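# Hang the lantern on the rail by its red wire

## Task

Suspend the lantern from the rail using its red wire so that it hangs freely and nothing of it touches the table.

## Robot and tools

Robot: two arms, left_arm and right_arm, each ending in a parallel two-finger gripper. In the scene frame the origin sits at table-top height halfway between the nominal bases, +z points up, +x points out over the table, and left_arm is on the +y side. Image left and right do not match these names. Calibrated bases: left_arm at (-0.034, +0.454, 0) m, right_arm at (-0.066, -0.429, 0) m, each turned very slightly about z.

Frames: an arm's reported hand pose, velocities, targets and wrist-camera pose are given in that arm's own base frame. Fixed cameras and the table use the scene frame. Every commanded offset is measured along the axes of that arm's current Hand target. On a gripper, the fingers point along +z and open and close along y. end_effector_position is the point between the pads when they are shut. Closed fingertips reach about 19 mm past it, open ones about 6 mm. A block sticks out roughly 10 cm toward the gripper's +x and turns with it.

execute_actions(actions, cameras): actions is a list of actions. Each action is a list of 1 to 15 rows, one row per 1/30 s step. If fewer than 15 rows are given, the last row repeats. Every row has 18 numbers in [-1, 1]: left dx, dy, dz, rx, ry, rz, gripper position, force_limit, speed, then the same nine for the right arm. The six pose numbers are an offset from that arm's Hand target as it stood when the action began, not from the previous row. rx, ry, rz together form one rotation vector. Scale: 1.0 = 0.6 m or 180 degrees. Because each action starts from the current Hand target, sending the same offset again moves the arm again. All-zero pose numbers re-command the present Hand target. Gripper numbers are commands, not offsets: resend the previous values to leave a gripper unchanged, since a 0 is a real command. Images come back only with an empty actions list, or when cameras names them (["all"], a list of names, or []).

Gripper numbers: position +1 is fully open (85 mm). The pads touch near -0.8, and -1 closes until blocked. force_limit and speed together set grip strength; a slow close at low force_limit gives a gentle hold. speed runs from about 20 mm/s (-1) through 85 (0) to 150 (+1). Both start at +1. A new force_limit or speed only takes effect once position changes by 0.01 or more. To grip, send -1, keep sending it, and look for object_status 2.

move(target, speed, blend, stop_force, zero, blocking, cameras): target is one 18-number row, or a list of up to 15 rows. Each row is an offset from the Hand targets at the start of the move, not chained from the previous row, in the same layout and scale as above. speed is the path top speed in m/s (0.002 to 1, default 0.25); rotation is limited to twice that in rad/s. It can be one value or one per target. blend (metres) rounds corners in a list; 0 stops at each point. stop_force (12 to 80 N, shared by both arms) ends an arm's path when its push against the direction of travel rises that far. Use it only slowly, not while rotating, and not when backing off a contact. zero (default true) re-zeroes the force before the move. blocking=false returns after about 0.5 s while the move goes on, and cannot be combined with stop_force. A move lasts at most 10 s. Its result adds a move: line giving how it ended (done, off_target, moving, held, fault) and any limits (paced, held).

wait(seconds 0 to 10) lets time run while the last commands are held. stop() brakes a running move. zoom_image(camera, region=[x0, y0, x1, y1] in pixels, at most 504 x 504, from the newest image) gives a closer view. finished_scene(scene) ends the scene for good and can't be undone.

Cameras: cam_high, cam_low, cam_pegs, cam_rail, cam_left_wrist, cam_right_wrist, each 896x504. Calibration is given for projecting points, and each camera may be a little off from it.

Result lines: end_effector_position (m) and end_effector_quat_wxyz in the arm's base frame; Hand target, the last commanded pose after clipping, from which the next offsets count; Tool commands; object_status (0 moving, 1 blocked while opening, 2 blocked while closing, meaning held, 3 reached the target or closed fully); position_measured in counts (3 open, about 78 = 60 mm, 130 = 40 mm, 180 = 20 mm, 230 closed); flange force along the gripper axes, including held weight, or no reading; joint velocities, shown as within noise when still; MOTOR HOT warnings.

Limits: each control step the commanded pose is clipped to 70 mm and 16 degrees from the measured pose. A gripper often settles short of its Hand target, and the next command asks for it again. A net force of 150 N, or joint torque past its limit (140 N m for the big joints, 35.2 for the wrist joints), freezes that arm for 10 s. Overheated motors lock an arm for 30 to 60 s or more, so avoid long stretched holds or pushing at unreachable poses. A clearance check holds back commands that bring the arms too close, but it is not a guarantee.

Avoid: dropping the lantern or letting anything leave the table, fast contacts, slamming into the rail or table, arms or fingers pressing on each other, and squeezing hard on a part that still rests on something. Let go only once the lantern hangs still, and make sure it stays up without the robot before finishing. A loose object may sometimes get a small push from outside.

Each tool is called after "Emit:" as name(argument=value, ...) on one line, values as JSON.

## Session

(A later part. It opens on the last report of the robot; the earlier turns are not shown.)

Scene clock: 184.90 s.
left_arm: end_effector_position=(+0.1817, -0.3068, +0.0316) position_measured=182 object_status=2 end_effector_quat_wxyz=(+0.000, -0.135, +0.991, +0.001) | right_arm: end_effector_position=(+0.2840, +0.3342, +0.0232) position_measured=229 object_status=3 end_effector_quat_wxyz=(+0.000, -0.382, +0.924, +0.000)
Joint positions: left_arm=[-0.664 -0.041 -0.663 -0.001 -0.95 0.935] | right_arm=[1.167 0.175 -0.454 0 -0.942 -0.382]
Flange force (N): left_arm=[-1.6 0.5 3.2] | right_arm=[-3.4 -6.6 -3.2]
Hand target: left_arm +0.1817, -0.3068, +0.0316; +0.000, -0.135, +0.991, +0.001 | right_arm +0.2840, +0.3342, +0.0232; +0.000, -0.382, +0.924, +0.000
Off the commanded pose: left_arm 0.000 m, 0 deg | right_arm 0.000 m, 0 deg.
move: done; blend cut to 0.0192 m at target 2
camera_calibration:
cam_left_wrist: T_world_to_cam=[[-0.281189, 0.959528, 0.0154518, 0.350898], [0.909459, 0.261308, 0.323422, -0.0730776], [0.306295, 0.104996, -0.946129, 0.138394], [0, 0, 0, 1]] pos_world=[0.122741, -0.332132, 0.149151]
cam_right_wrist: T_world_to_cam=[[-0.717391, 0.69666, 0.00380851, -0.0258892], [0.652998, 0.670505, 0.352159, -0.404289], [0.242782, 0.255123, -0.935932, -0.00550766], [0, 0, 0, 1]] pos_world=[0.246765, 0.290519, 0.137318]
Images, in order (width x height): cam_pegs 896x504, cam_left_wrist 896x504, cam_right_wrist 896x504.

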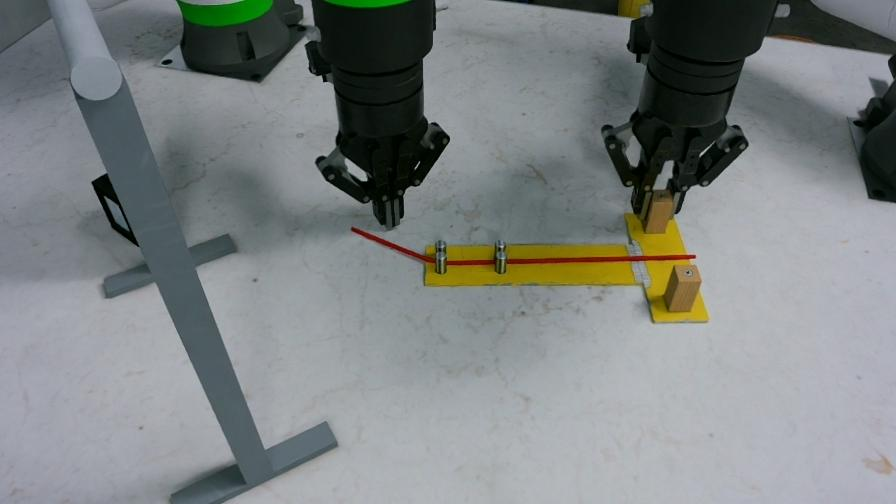

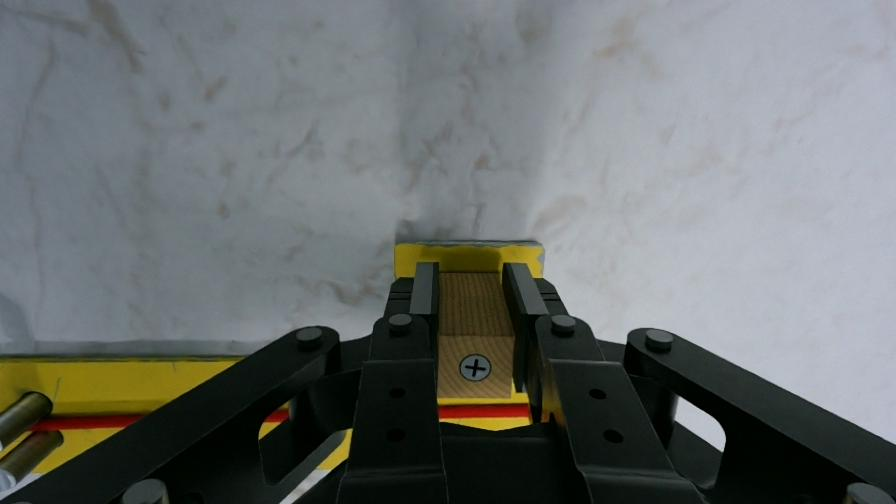

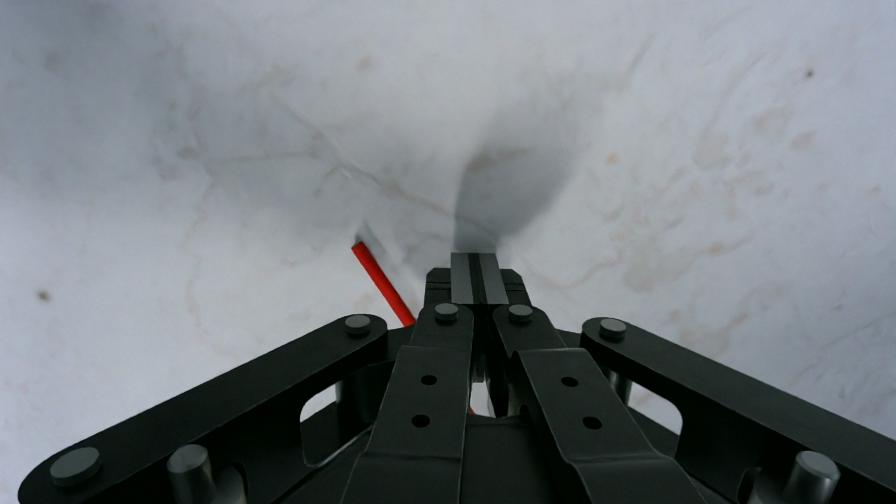

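Emit:
zoom_image(camera="cam_pegs", region=[310, 180, 530, 300])

Emit:
execute_actions(actions=[])

Emit:
zoom_image(camera="cam_low", region=[480, 200, 640, 300])

Emit:
zoom_image(camera="cam_rail", region=[300, 200, 460, 360])

Scaled by 2.291.

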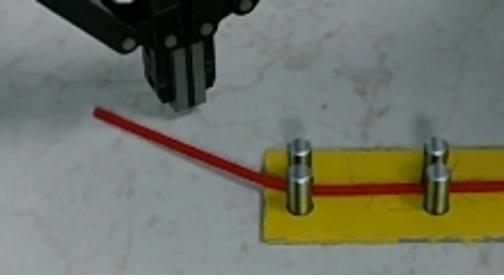

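Scene clock: 190.73 s.
left_arm: end_effector_position=(+0.1817, -0.3068, +0.0316) position_measured=182 object_status=2 end_effector_quat_wxyz=(+0.000, -0.135, +0.991, +0.001) | right_arm: end_effector_position=(+0.2840, +0.3342, +0.0232) position_measured=229 object_status=3 end_effector_quat_wxyz=(+0.000, -0.382, +0.924, +0.000)
Joint positions: left_arm=[-0.664 -0.041 -0.663 -0.001 -0.95 0.935] | right_arm=[1.167 0.175 -0.454 0 -0.942 -0.382]
Joint velocities: within noise
Flange force (N): left_arm=[-1.8 0.4 2.9] | right_arm=[-3.1 -6.6 -3.2]
Hand target: left_arm +0.1817, -0.3068, +0.0316; +0.000, -0.135, +0.991, +0.001 | right_arm +0.2840, +0.3342, +0.0232; +0.000, -0.382, +0.924, +0.000
Tool commands: left_gripper/position=-1.0 left_gripper/force_limit=+0.0 left_gripper/speed=-1.0 right_gripper/position=-0.8 right_gripper/force_limit=+0.0 right_gripper/speed=-0.5
Off the commanded pose: left_arm 0.000 m, 0 deg | right_arm 0.000 m, 0 deg.
camera_calibration:
cam_left_wrist: T_world_to_cam=[[-0.28115, 0.959541, 0.0153352, 0.350915], [0.90944, 0.2613, 0.323483, -0.073087], [0.306388, 0.104894, -0.94611, 0.138346], [0, 0, 0, 1]] pos_world=[0.12274, -0.332131, 0.149151]
cam_right_wrist: T_world_to_cam=[[-0.717421, 0.69663, 0.00371595, -0.0258607], [0.652931, 0.670539, 0.352221, -0.40429], [0.242876, 0.255117, -0.93591, -0.00553233], [0, 0, 0, 1]] pos_world=[0.246764, 0.290519, 0.137318]

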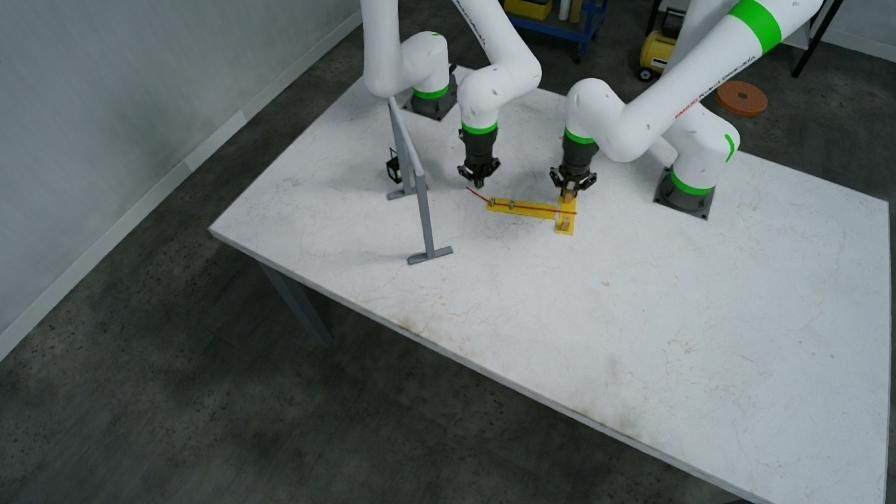

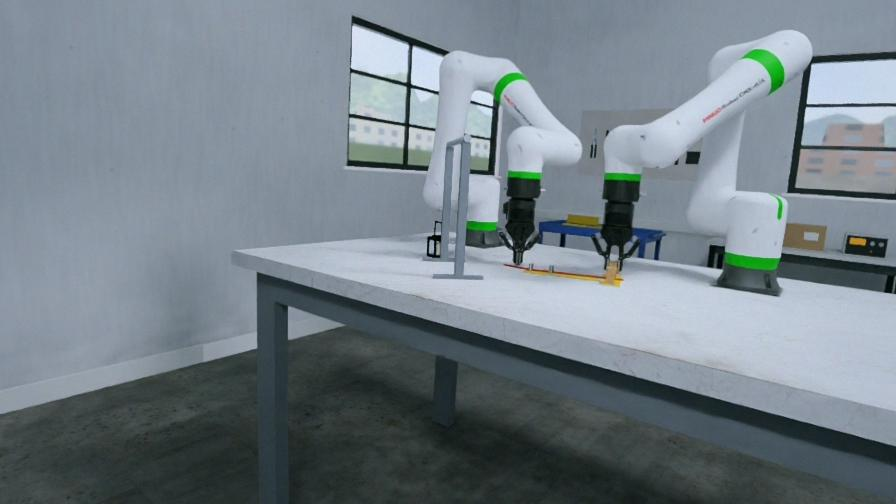

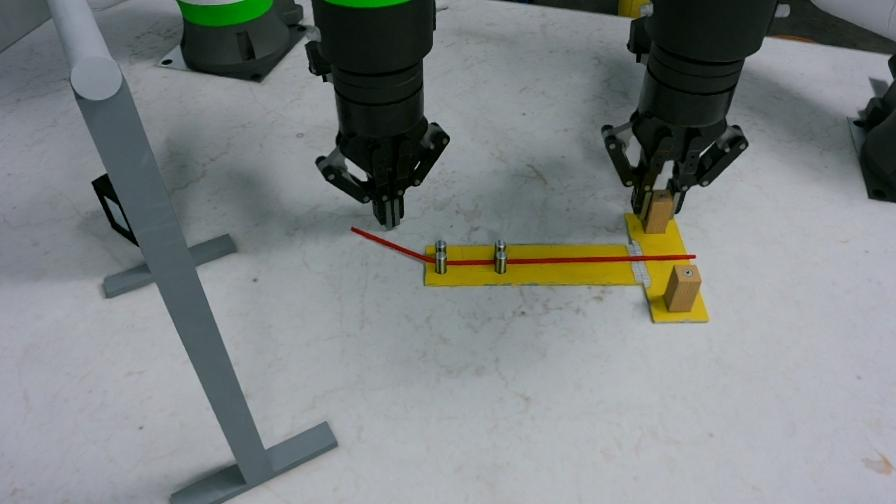

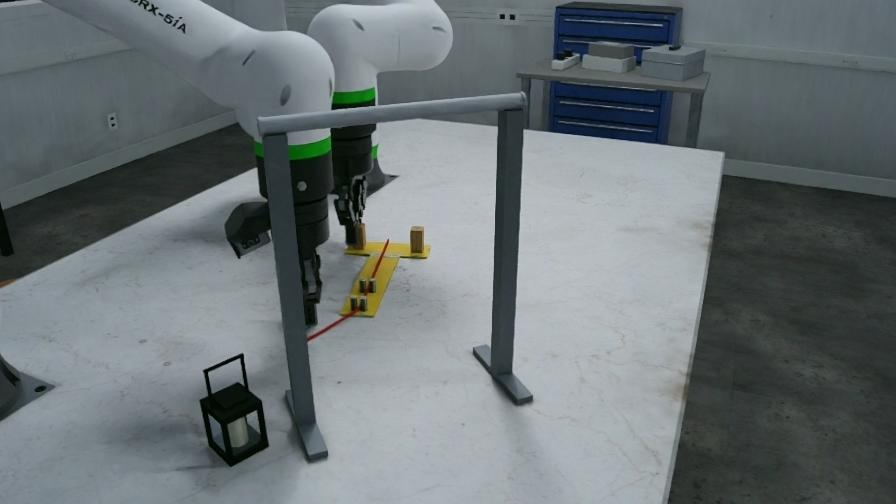

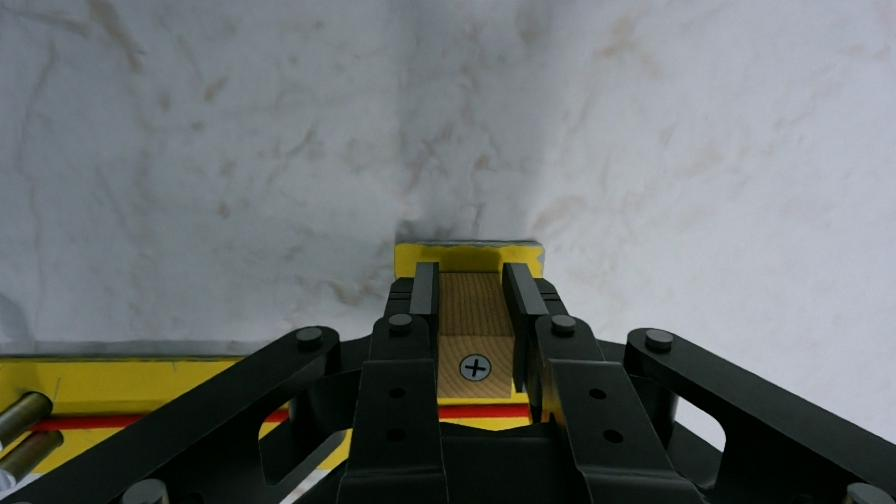

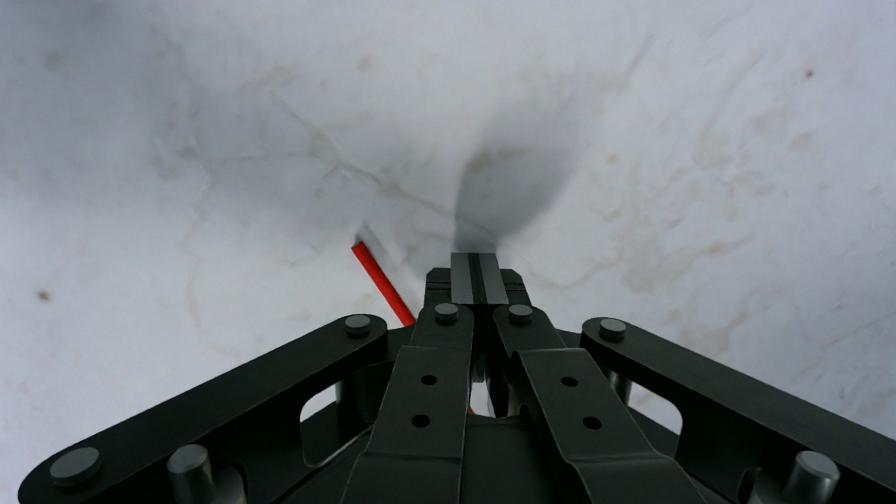

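Scaled by 3.150.

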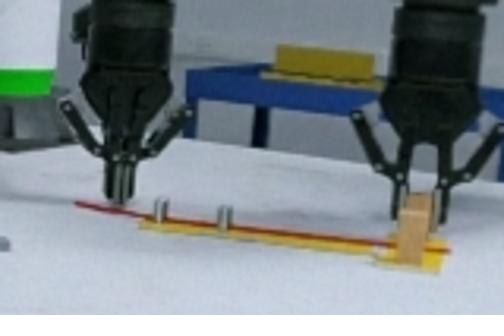

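Scaled by 3.150.

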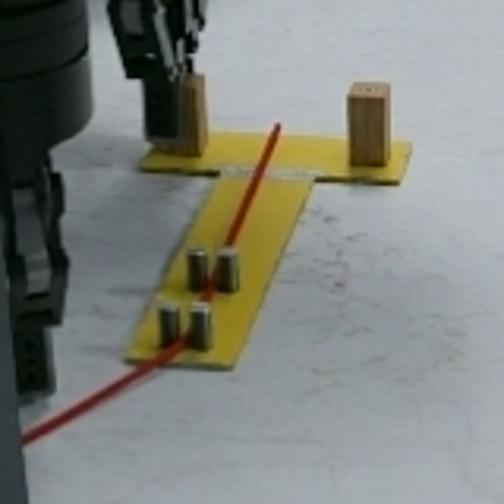

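Emit:
move(target=[[0,0,0,0,0,0,-1,0,-1,0,0,-0.06,0,0,0,-0.8,0,-0.5],[0,0,0,0,0,0,-1,0,-1,-0.0472,-0.0623,-0.06,0,0,0,-0.8,0,-0.5],[0,0,0,0,0,0,-1,0,-1,-0.0472,-0.0623,0.0048,0,0,0,-0.8,0,-0.5],[0,0,0,0,0,0,-1,0,-1,-0.0157,-0.0281,0.0048,0,0,0,-0.8,0,-0.5],[0,0,0,0,0,0,-1,0,-1,0,0,0.0048,0,0,0,-0.8,0,-0.5],[0,0,0,0,0,0,-1,0,-1,0.0073,0.0313,0.0048,0,0,0,-0.8,0,-0.5]], blend=[0.015,0.015,0,0.01,0.01,0], cameras=["cam_pegs","cam_right_wrist"], speed=[0.15,0.15,0.08,0.06,0.06,0.06])

Scene clock: 209.23 s.
left_arm: end_effector_position=(+0.1817, -0.3068, +0.0316) position_measured=182 object_status=2 end_effector_quat_wxyz=(+0.000, -0.135, +0.991, +0.001) | right_arm: end_effector_position=(+0.2676, +0.3444, +0.0203) position_measured=229 object_status=3 end_effector_quat_wxyz=(+0.000, -0.382, +0.924, +0.000)
Joint positions: left_arm=[-0.664 -0.041 -0.663 -0.001 -0.95 0.935] | right_arm=[1.213 0.174 -0.463 0 -0.934 -0.428]
Flange force (N): left_arm=[0.7 3.7 3.0] | right_arm=[-4.2 -10.4 -4.3]
Hand target: left_arm +0.1817, -0.3068, +0.0316; +0.000, -0.135, +0.991, +0.001 | right_arm +0.2676, +0.3444, +0.0203; +0.000, -0.382, +0.924, +0.000
Off the commanded pose: left_arm 0.000 m, 0 deg | right_arm 0.000 m, 0 deg.
move: done; blend cut to 0.0097 m at target 4, 0.0096 m at target 5
camera_calibration:
cam_right_wrist: T_world_to_cam=[[-0.717346, 0.696706, 0.00383311, -0.0447769], [0.653048, 0.670457, 0.352159, -0.399395], [0.242782, 0.255123, -0.935932, -0.00684249], [0, 0, 0, 1]] pos_world=[0.230365, 0.300719, 0.134418]
Images, in order (width x height): cam_pegs 896x504, cam_right_wrist 896x504.

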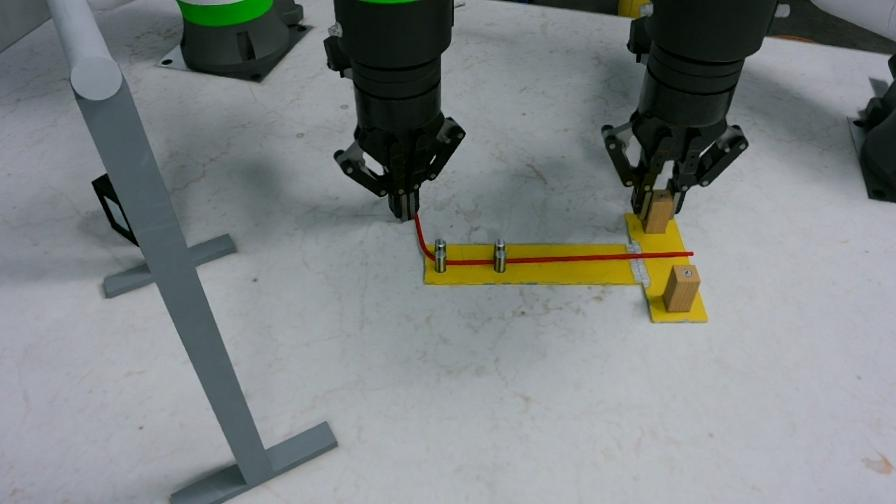

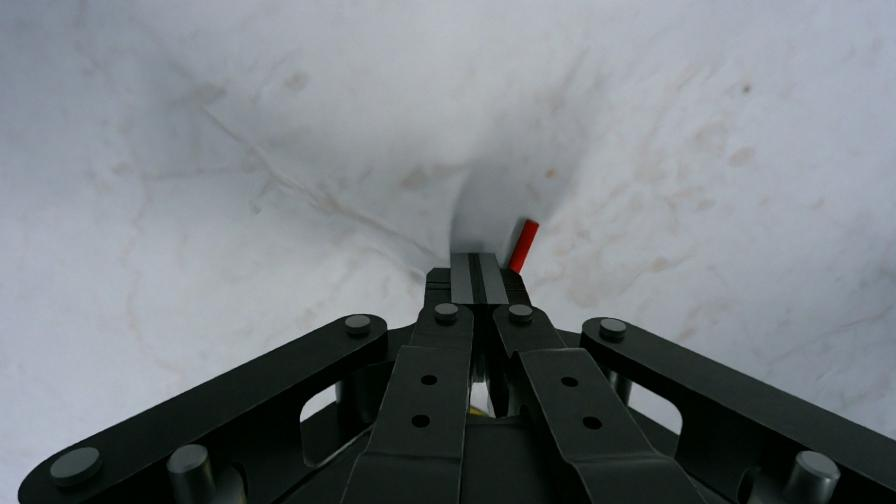

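Emit:
move(target=[[0,0,0,0,0,0,-1,0,-1,-0.011,0.0492,0,0,0,0,-0.8,0,-0.5],[0,0,0,0,0,0,-1,0,-1,-0.0318,0.0822,0,0,0,0,-0.8,0,-0.5],[0,0,0,0,0,0,-1,0,-1,-0.0615,0.1058,0,0,0,0,-0.8,0,-0.5],[0,0,0,0,0,0,-1,0,-1,-0.0927,0.1168,0,0,0,0,-0.8,0,-0.5]], blend=[0.01,0.01,0.01,0], cameras=["cam_pegs","cam_right_wrist"], speed=0.06)

Scene clock: 218.03 s.
left_arm: end_effector_position=(+0.1817, -0.3068, +0.0316) position_measured=182 object_status=2 end_effector_quat_wxyz=(+0.000, -0.135, +0.991, +0.001) | right_arm: end_effector_position=(+0.2575, +0.4333, +0.0203) position_measured=229 object_status=3 end_effector_quat_wxyz=(+0.000, -0.382, +0.924, +0.000)
Joint positions: left_arm=[-0.664 -0.041 -0.663 -0.001 -0.95 0.935] | right_arm=[1.295 0.325 -0.269 0 -0.977 -0.51]
Flange force (N): left_arm=[-3.7 5.2 4.2] | right_arm=[2.6 -7.7 -8.0]
Hand target: left_arm +0.1817, -0.3068, +0.0316; +0.000, -0.135, +0.991, +0.001 | right_arm +0.2575, +0.4333, +0.0203; +0.000, -0.382, +0.924, +0.000
Off the commanded pose: left_arm 0.000 m, 0 deg | right_arm 0.000 m, 0 deg.
move: done; blend cut to 0.0099 m at target 3
camera_calibration:
cam_right_wrist: T_world_to_cam=[[-0.717421, 0.69663, 0.00371595, -0.113969], [0.652931, 0.670539, 0.352221, -0.452351], [0.242876, 0.255117, -0.93591, -0.027068], [0, 0, 0, 1]] pos_world=[0.220164, 0.389619, 0.134418]
Images, in order (width x height): cam_pegs 896x504, cam_right_wrist 896x504.

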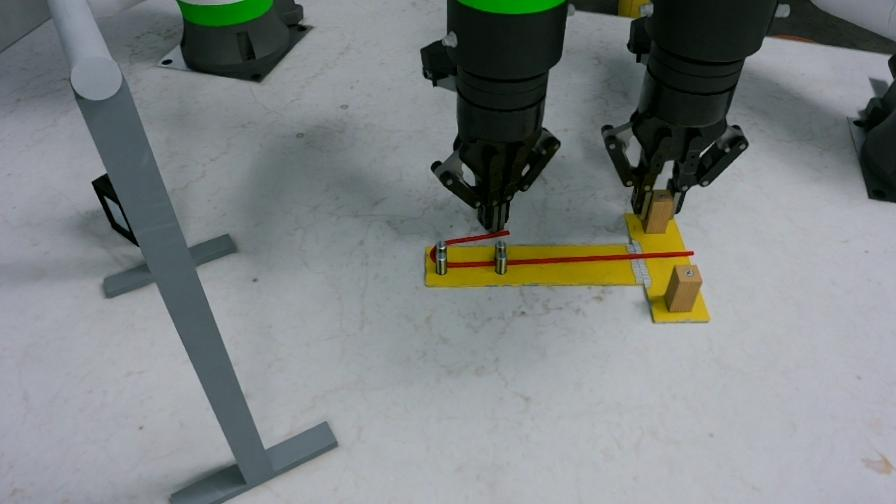

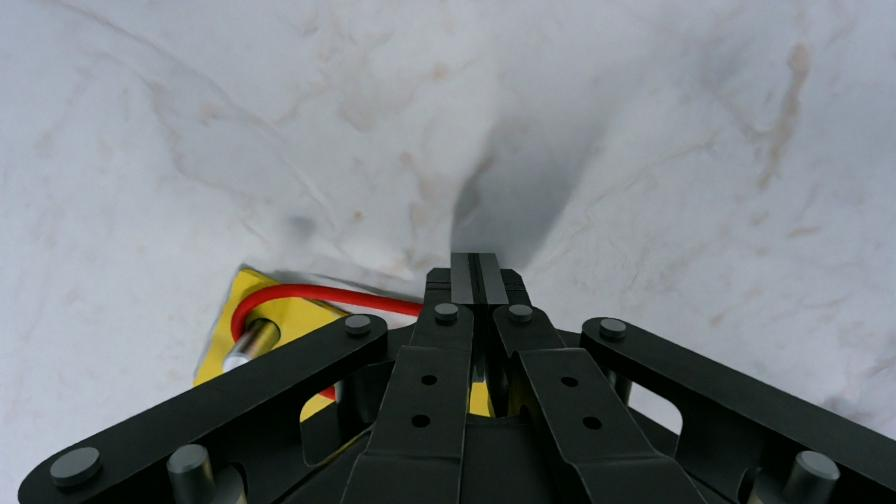

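Emit:
move(target=[[0,0,0,0,0,0,-1,0,-1,0.04,0.017,-0.002,0,0,0,-0.8,0,-0.5],[0,0,0,0,0,0,-1,0,-1,0.0825,0.0352,-0.2,0,0,0,-0.8,0,-0.5]], blend=[0.01,0], cameras=["cam_pegs","cam_right_wrist"], speed=[0.08,0.2])

Scene clock: 222.83 s.
left_arm: end_effector_position=(+0.1817, -0.3068, +0.0316) position_measured=182 object_status=2 end_effector_quat_wxyz=(+0.000, -0.135, +0.991, +0.001) | right_arm: end_effector_position=(+0.2076, +0.4133, +0.1403) position_measured=229 object_status=3 end_effector_quat_wxyz=(+0.000, -0.382, +0.924, +0.000)
Joint positions: left_arm=[-0.664 -0.041 -0.663 -0.001 -0.95 0.935] | right_arm=[1.39 0.092 -0.241 0 -1.239 -0.605]
Flange force (N): left_arm=[-2.0 0.5 3.1] | right_arm=[-4.0 -5.9 -3.1]
Hand target: left_arm +0.1817, -0.3068, +0.0316; +0.000, -0.135, +0.991, +0.001 | right_arm +0.2076, +0.4133, +0.1403; +0.000, -0.382, +0.924, +0.000
Off the commanded pose: left_arm 0.000 m, 0 deg | right_arm 0.000 m, 0 deg.
move: done
camera_calibration:
cam_right_wrist: T_world_to_cam=[[-0.717479, 0.696572, 0.00353363, -0.136202], [0.65283, 0.670637, 0.35222, -0.448777], [0.242977, 0.255017, -0.935911, 0.102433], [0, 0, 0, 1]] pos_world=[0.170364, 0.369719, 0.254417]
Images, in order (width x height): cam_pegs 896x504, cam_right_wrist 896x504.

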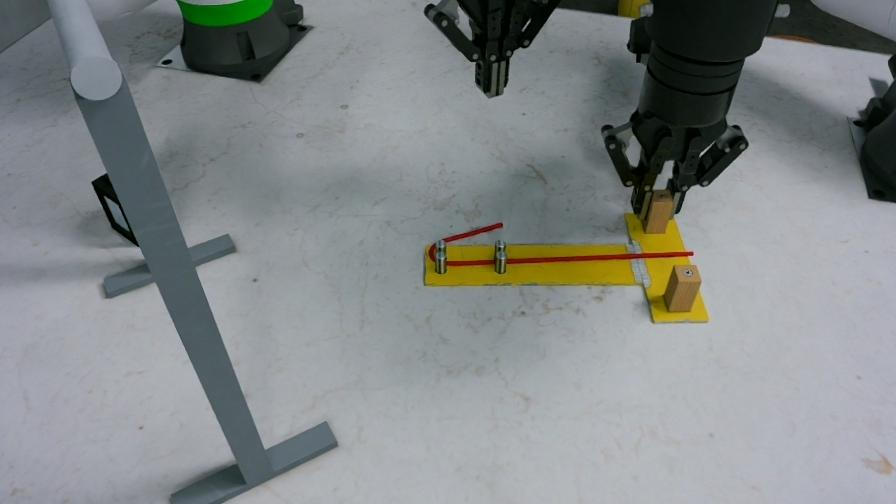

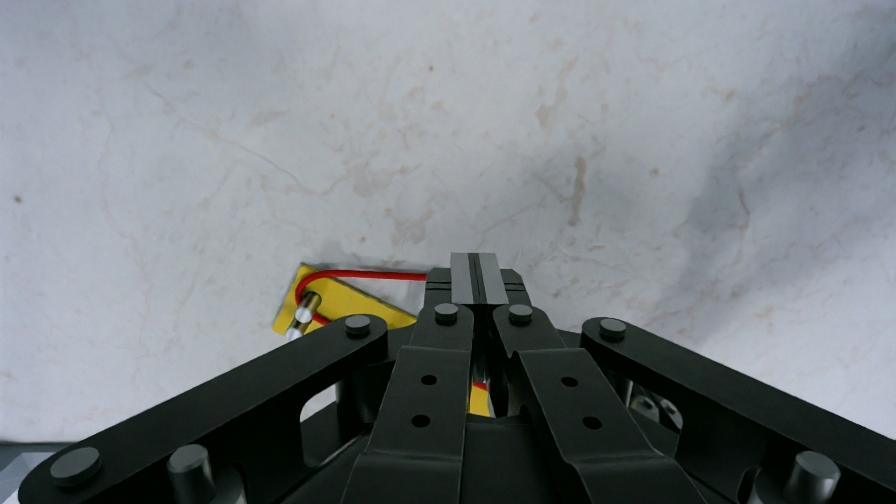

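Emit:
move(target=[[0,0,0,0,0,0,-0.08,0,-0.5,0,0,0,0,0,0,-0.8,0,-0.5],[0,0,-0.14,0,0,0,-0.08,0,-0.5,0,0,0,0,0,0,-0.8,0,-0.5],[0,0,-0.14,0,0,0.5,-0.08,0,-0.5,0,0,0,0,0,0,-0.8,0,-0.5]], blend=0, cameras=["cam_left_wrist","cam_pegs"], speed=[0.1,0.15,0.5])

Scene clock: 248.50 s.
left_arm: end_effector_position=(+0.1817, -0.3069, +0.1156) position_measured=139 object_status=3 end_effector_quat_wxyz=(+0.000, +0.605, +0.796, +0.000) | right_arm: end_effector_position=(+0.2076, +0.4133, +0.1403) position_measured=229 object_status=3 end_effector_quat_wxyz=(+0.000, -0.382, +0.924, +0.000)
Joint positions: left_arm=[-0.664 -0.162 -0.547 -0.001 -1.186 -0.636] | right_arm=[1.39 0.092 -0.241 0 -1.239 -0.605]
Flange force (N): left_arm=[0.6 1.4 0.9] | right_arm=[-4.8 -5.2 -3.6]
Hand target: left_arm +0.1817, -0.3069, +0.1156; +0.000, +0.605, +0.796, +0.000 | right_arm +0.2076, +0.4133, +0.1403; +0.000, -0.382, +0.924, +0.000
Off the commanded pose: left_arm 0.000 m, 0 deg | right_arm 0.000 m, 0 deg.
move: done
camera_calibration:
cam_left_wrist: T_world_to_cam=[[0.959556, 0.28114, 0.0145677, -0.0838739], [0.261686, -0.909846, 0.322026, -0.341859], [0.103789, -0.30519, -0.946619, 0.128822], [0, 0, 0, 1]] pos_world=[0.156571, -0.248143, 0.233254]
Images, in order (width x height): cam_pegs 896x504, cam_left_wrist 896x504.

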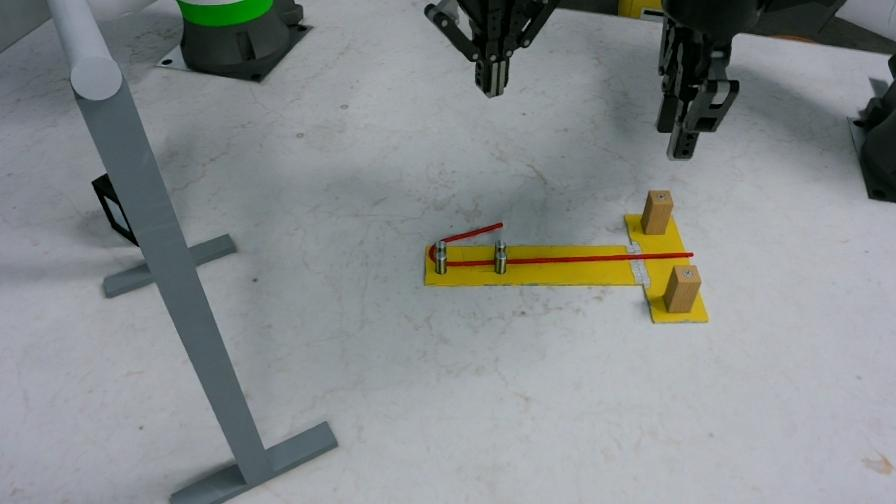

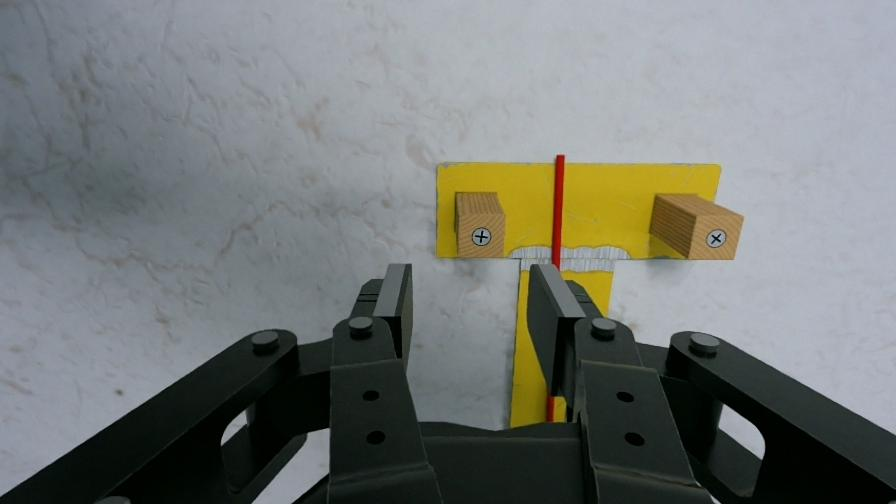

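Emit:
move(target=[0,0.0142,0.139,0,0,0,-0.08,0,-0.5,0,0,0,0,0,0,-0.8,0,-0.5], cameras=["cam_left_wrist","cam_pegs"], speed=0.1, stop_force=15)

Scene clock: 255.67 s.
left_arm: end_effector_position=(+0.1899, -0.3046, +0.0322) position_measured=139 object_status=3 end_effector_quat_wxyz=(+0.000, +0.605, +0.796, +0.000) | right_arm: end_effector_position=(+0.2076, +0.4133, +0.1403) position_measured=229 object_status=3 end_effector_quat_wxyz=(+0.000, -0.382, +0.924, +0.000)
Joint positions: left_arm=[-0.644 -0.036 -0.657 -0.001 -0.951 -0.657] | right_arm=[1.39 0.092 -0.241 0 -1.239 -0.605]
Flange force (N): left_arm=[0.6 1.6 0.3] | right_arm=[-4.0 -5.6 -3.5]
Hand target: left_arm +0.1899, -0.3046, +0.0322; +0.000, +0.605, +0.796, +0.000 | right_arm +0.2076, +0.4133, +0.1403; +0.000, -0.382, +0.924, +0.000
Off the commanded pose: left_arm 0.000 m, 0 deg | right_arm 0.000 m, 0 deg.
move: done
camera_calibration:
cam_left_wrist: T_world_to_cam=[[0.959556, 0.28114, 0.0145677, -0.091202], [0.261686, -0.909846, 0.322026, -0.314964], [0.103789, -0.30519, -0.946619, 0.049755], [0, 0, 0, 1]] pos_world=[0.164771, -0.245743, 0.149854]
Images, in order (width x height): cam_pegs 896x504, cam_left_wrist 896x504.

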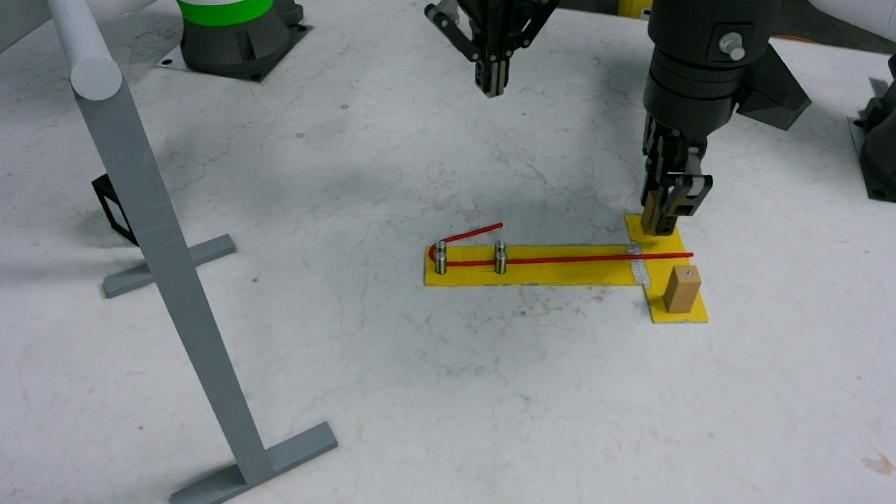

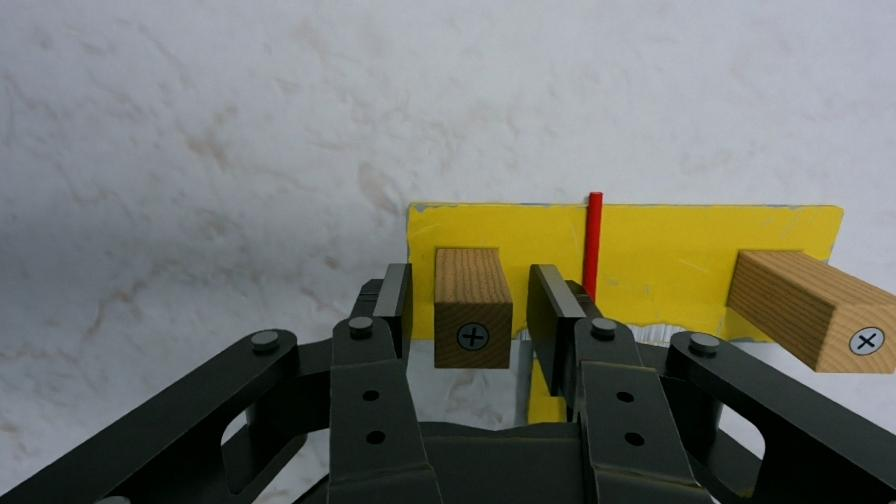

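Emit:
move(target=[0,0,0,0,0,0,-1,0,-1,-0.2183,0.0403,0.0338,0,0,-0.346,-0.376,0,0], cameras=["cam_right_wrist","cam_pegs"], speed=0.15)

Scene clock: 265.40 s.
left_arm: end_effector_position=(+0.1899, -0.3046, +0.0322) position_measured=182 object_status=2 end_effector_quat_wxyz=(+0.000, +0.605, +0.796, +0.000) | right_arm: end_effector_position=(+0.2583, +0.4868, +0.1266) position_measured=176 object_status=3 end_effector_quat_wxyz=(+0.000, +0.686, -0.727, +0.000)
Joint positions: left_arm=[-0.644 -0.036 -0.657 -0.001 -0.951 -0.657] | right_arm=[1.321 0.317 -0.004 0 -1.251 0.192]
Flange force (N): left_arm=[8.6 2.4 -23.6] | right_arm=[-0.8 -6.2 -4.3]
Hand target: left_arm +0.1899, -0.3046, +0.0322; +0.000, +0.605, +0.796, +0.000 | right_arm +0.2582, +0.4868, +0.1266; +0.000, +0.686, -0.727, +0.000 (not the last commanded pose)
Off the commanded pose: left_arm 0.000 m, 0 deg | right_arm 0.044 m, 21 deg.
move: held (right_arm; a check stopped the path); limits=held
pose unreachable (right arm): on one or more control steps of this call, first in action 0 (counted from 0), this arm could not follow its commanded pose, so it was not sent that pose on those steps. It may still have moved: this result reports where it is.
cause: moving toward the commanded pose would bring a part of the arm too close to another arm (this arm's gripper and a part of the left arm just beyond its joint 5 (wrist pitch), along the way the arms are being sent, or toward where that arm still pushes).
camera_calibration:
cam_right_wrist: T_world_to_cam=[[-0.999099, 0.0422759, 0.00377747, 0.240198], [0.0408946, 0.93497, 0.352361, -0.496905], [0.0113645, 0.352197, -0.935857, 0.0710964], [0, 0, 0, 1]] pos_world=[0.259494, 0.429397, 0.240719]
Images, in order (width x height): cam_pegs 896x504, cam_right_wrist 896x504.

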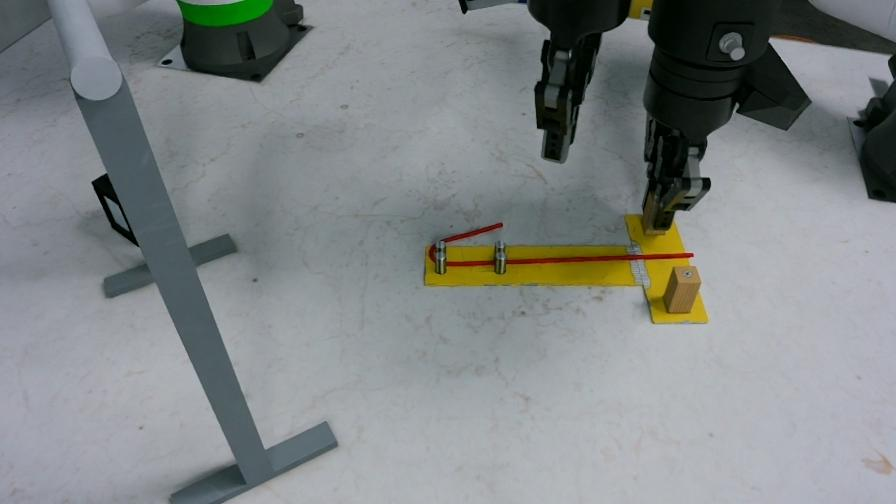

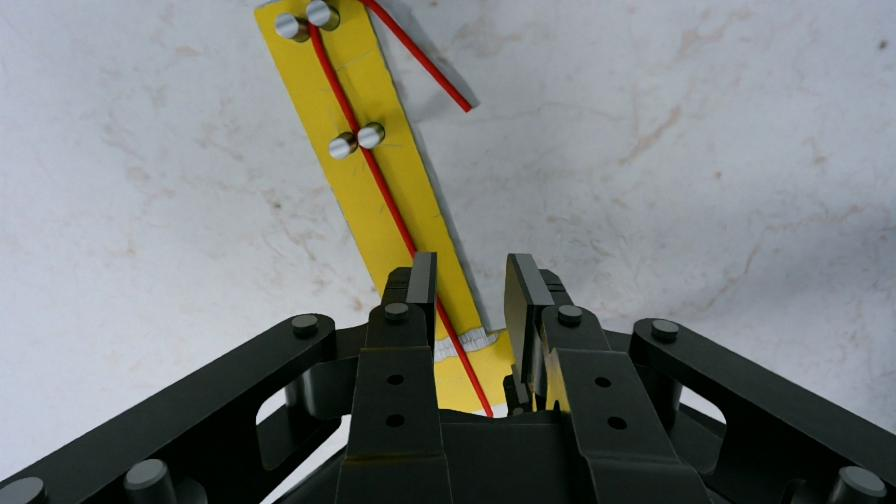

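Emit:
move(target=[[0,0,0,0,0,0,-0.08,0,-0.5,0.0962,-0.0107,0.05,0,0,-0.246,-0.376,0,0],[0,0,-0.0067,0,-0.194,0,-0.08,0,-0.5,0.0962,-0.0107,0.111,0,0,-0.246,-0.376,0,0]], cameras=["cam_right_wrist","cam_left_wrist","cam_pegs"], speed=0.15)

Scene clock: 296.67 s.
left_arm: end_effector_position=(+0.1905, -0.3052, +0.0370) position_measured=139 object_status=3 end_effector_quat_wxyz=(+0.179, +0.592, +0.770, -0.157) | right_arm: end_effector_position=(+0.2613, +0.4288, +0.0601) position_measured=176 object_status=3 end_effector_quat_wxyz=(+0.000, +0.910, -0.415, +0.000)
Joint positions: left_arm=[-0.359 -0.373 -1.189 0.741 -0.622 -1.536] | right_arm=[1.285 0.268 -0.236 0 -1.067 1.001]
Flange force (N): left_arm=no reading | right_arm=[5.0 -4.1 -3.2]
Hand target: left_arm +0.1899, -0.3046, +0.0362; +0.238, +0.578, +0.759, -0.181 | right_arm +0.2613, +0.4288, +0.0601; +0.000, +0.910, -0.415, +0.000
Off the commanded pose: left_arm 0.001 m, 8 deg | right_arm 0.000 m, 0 deg.
joint sent to its limit (left arm) — joint 3 (elbow), lower limit, where the elbow is as bent as it goes. The joint targets are off in orientation, not in position.
move: off_target (left_arm)
camera_calibration:
cam_left_wrist: T_world_to_cam=[[0.962901, 0.268854, -0.0232343, -0.0946662], [0.201803, -0.660238, 0.723437, -0.244477], [0.179159, -0.701287, -0.689999, -0.0906299], [0, 0, 0, 1]] pos_world=[0.156727, -0.199519, 0.112129]
cam_right_wrist: T_world_to_cam=[[-0.744763, -0.667316, 0.00419472, 0.483766], [-0.623368, 0.697931, 0.352569, -0.144195], [-0.238203, 0.259966, -0.935776, 0.134019], [0, 0, 0, 1]] pos_world=[0.302328, 0.388622, 0.174221]
Images, in order (width x height): cam_pegs 896x504, cam_left_wrist 896x504, cam_right_wrist 896x504.

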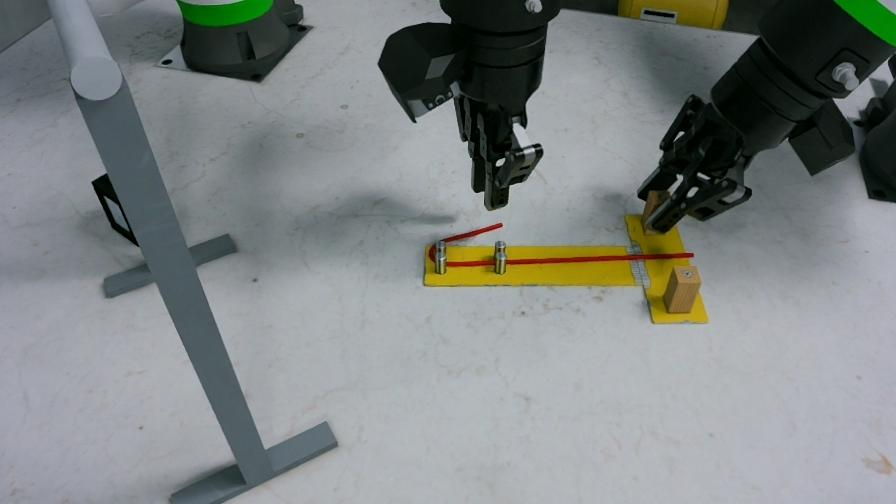

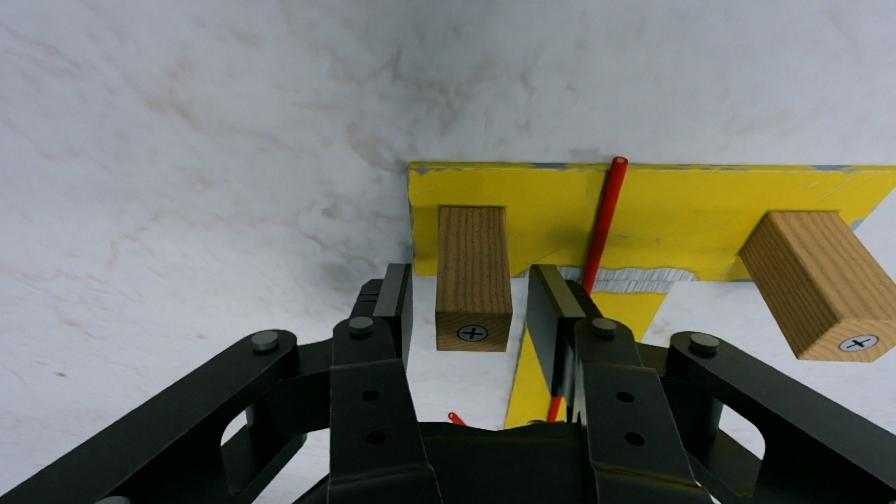

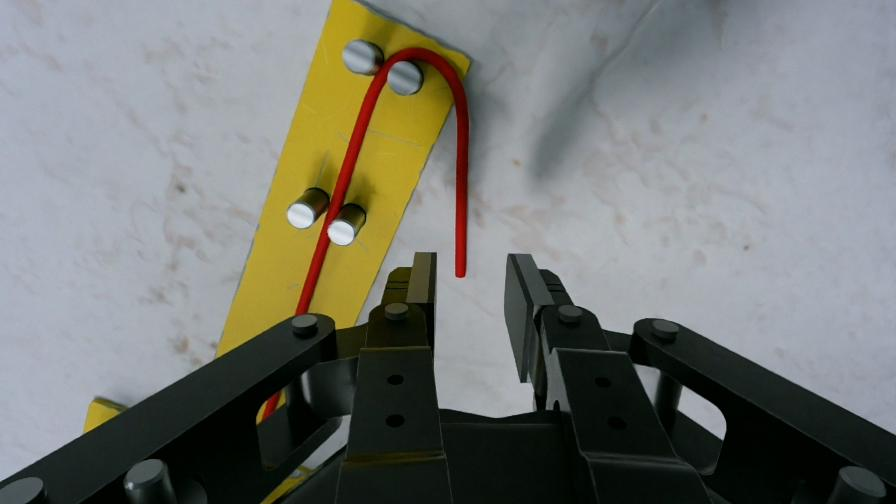

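Emit:
move(target=[0,0,0,0,0.044,0,-1,0,-1,0.0117,0.0047,0.0642,0,0,0,-0.376,0,0], speed=0.1)

Emit:
move(target=[0,0,0,0,0,0,-1,0,-1,0,0,0,0,0,0,-1,0,-1], speed=0.1, cameras=["cam_right_wrist","cam_left_wrist","cam_pegs"])

Scene clock: 304.70 s.
left_arm: end_effector_position=(+0.1900, -0.3046, +0.0363) position_measured=182 object_status=0 end_effector_quat_wxyz=(+0.185, +0.589, +0.774, -0.141) | right_arm: end_effector_position=(+0.2638, +0.4216, +0.0216) position_measured=176 object_status=3 end_effector_quat_wxyz=(+0.000, +0.910, -0.415, +0.000)
Joint positions: left_arm=[-0.383 -0.391 -1.189 0.701 -0.591 -1.473] | right_arm=[1.276 0.309 -0.288 0 -0.974 1.01]
Flange force (N): left_arm=no reading | right_arm=[5.1 -3.5 -2.9]
Hand target: left_arm +0.1899, -0.3046, +0.0362; +0.185, +0.589, +0.774, -0.141 | right_arm +0.2638, +0.4216, +0.0216; +0.000, +0.910, -0.415, +0.000
Off the commanded pose: left_arm 0.000 m, 0 deg | right_arm 0.000 m, 0 deg.
joint sent to its limit (left arm) — joint 3 (elbow), lower limit, where the elbow is as bent as it goes. The joint targets still meet the commanded pose.
move: done

Scene clock: 306.17 s.
left_arm: end_effector_position=(+0.1899, -0.3046, +0.0363) position_measured=182 object_status=2 end_effector_quat_wxyz=(+0.185, +0.589, +0.774, -0.141) | right_arm: end_effector_position=(+0.2638, +0.4216, +0.0216) position_measured=227 object_status=0 end_effector_quat_wxyz=(+0.000, +0.910, -0.415, +0.000)
Joint positions: left_arm=[-0.383 -0.391 -1.189 0.701 -0.591 -1.473] | right_arm=[1.276 0.309 -0.288 0 -0.974 1.01]
Flange force (N): left_arm=no reading | right_arm=[6.4 -8.4 -4.4]
Hand target: left_arm +0.1899, -0.3046, +0.0362; +0.185, +0.589, +0.774, -0.141 | right_arm +0.2638, +0.4216, +0.0216; +0.000, +0.910, -0.415, +0.000
Off the commanded pose: left_arm 0.000 m, 0 deg | right_arm 0.000 m, 0 deg.
joint sent to its limit (left arm) — joint 3 (elbow), lower limit, where the elbow is as bent as it goes. The joint targets still meet the commanded pose.
move: done
camera_calibration:
cam_left_wrist: T_world_to_cam=[[0.958271, 0.285793, 0.00617586, -0.0893541], [0.195182, -0.669928, 0.71631, -0.244862], [0.208854, -0.685214, -0.697755, -0.0911433], [0, 0, 0, 1]] pos_world=[0.152454, -0.200956, 0.112353]
cam_right_wrist: T_world_to_cam=[[-0.744779, -0.667299, 0.00413233, 0.480991], [-0.623351, 0.697913, 0.352635, -0.124009], [-0.238197, 0.260059, -0.935752, 0.100324], [0, 0, 0, 1]] pos_world=[0.304828, 0.381422, 0.135621]
Images, in order (width x height): cam_pegs 896x504, cam_left_wrist 896x504, cam_right_wrist 896x504.

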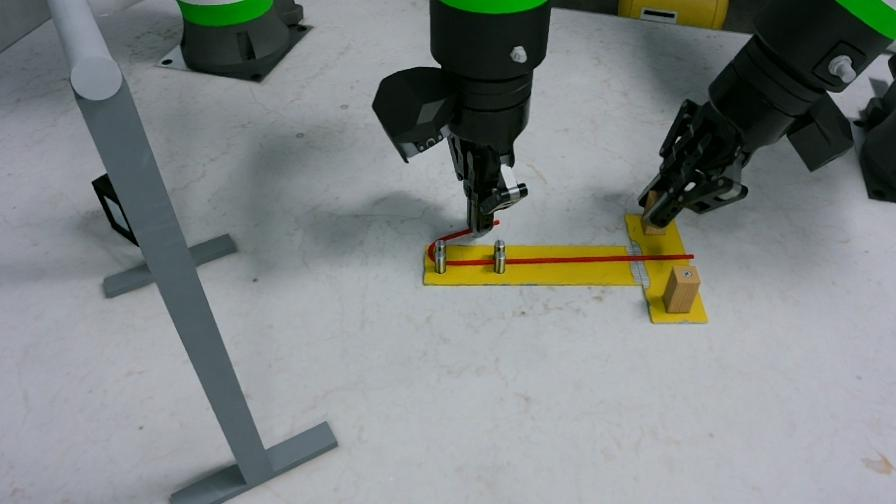

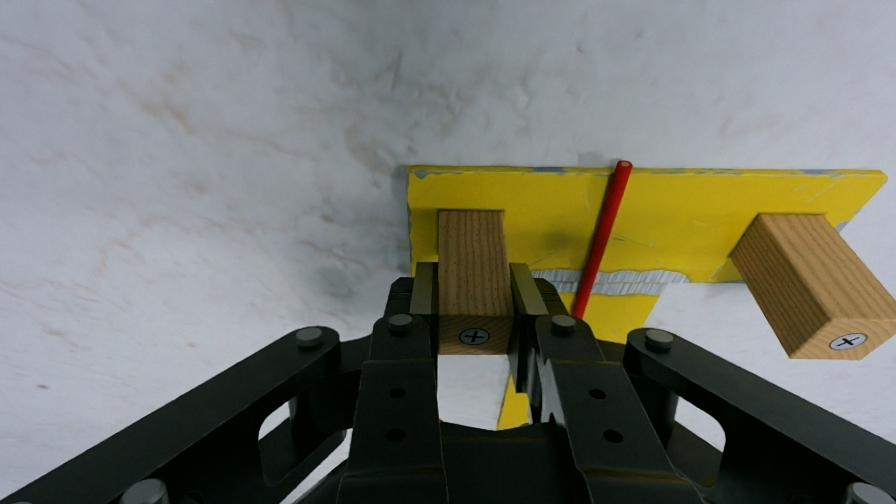

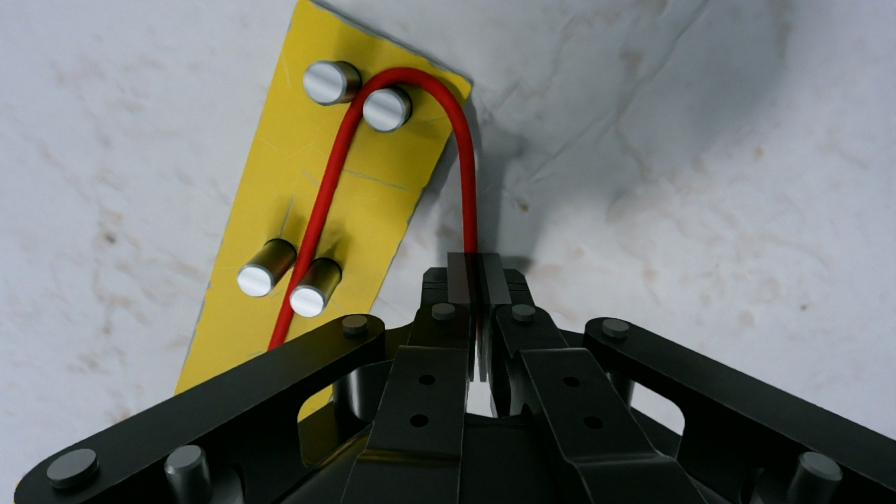

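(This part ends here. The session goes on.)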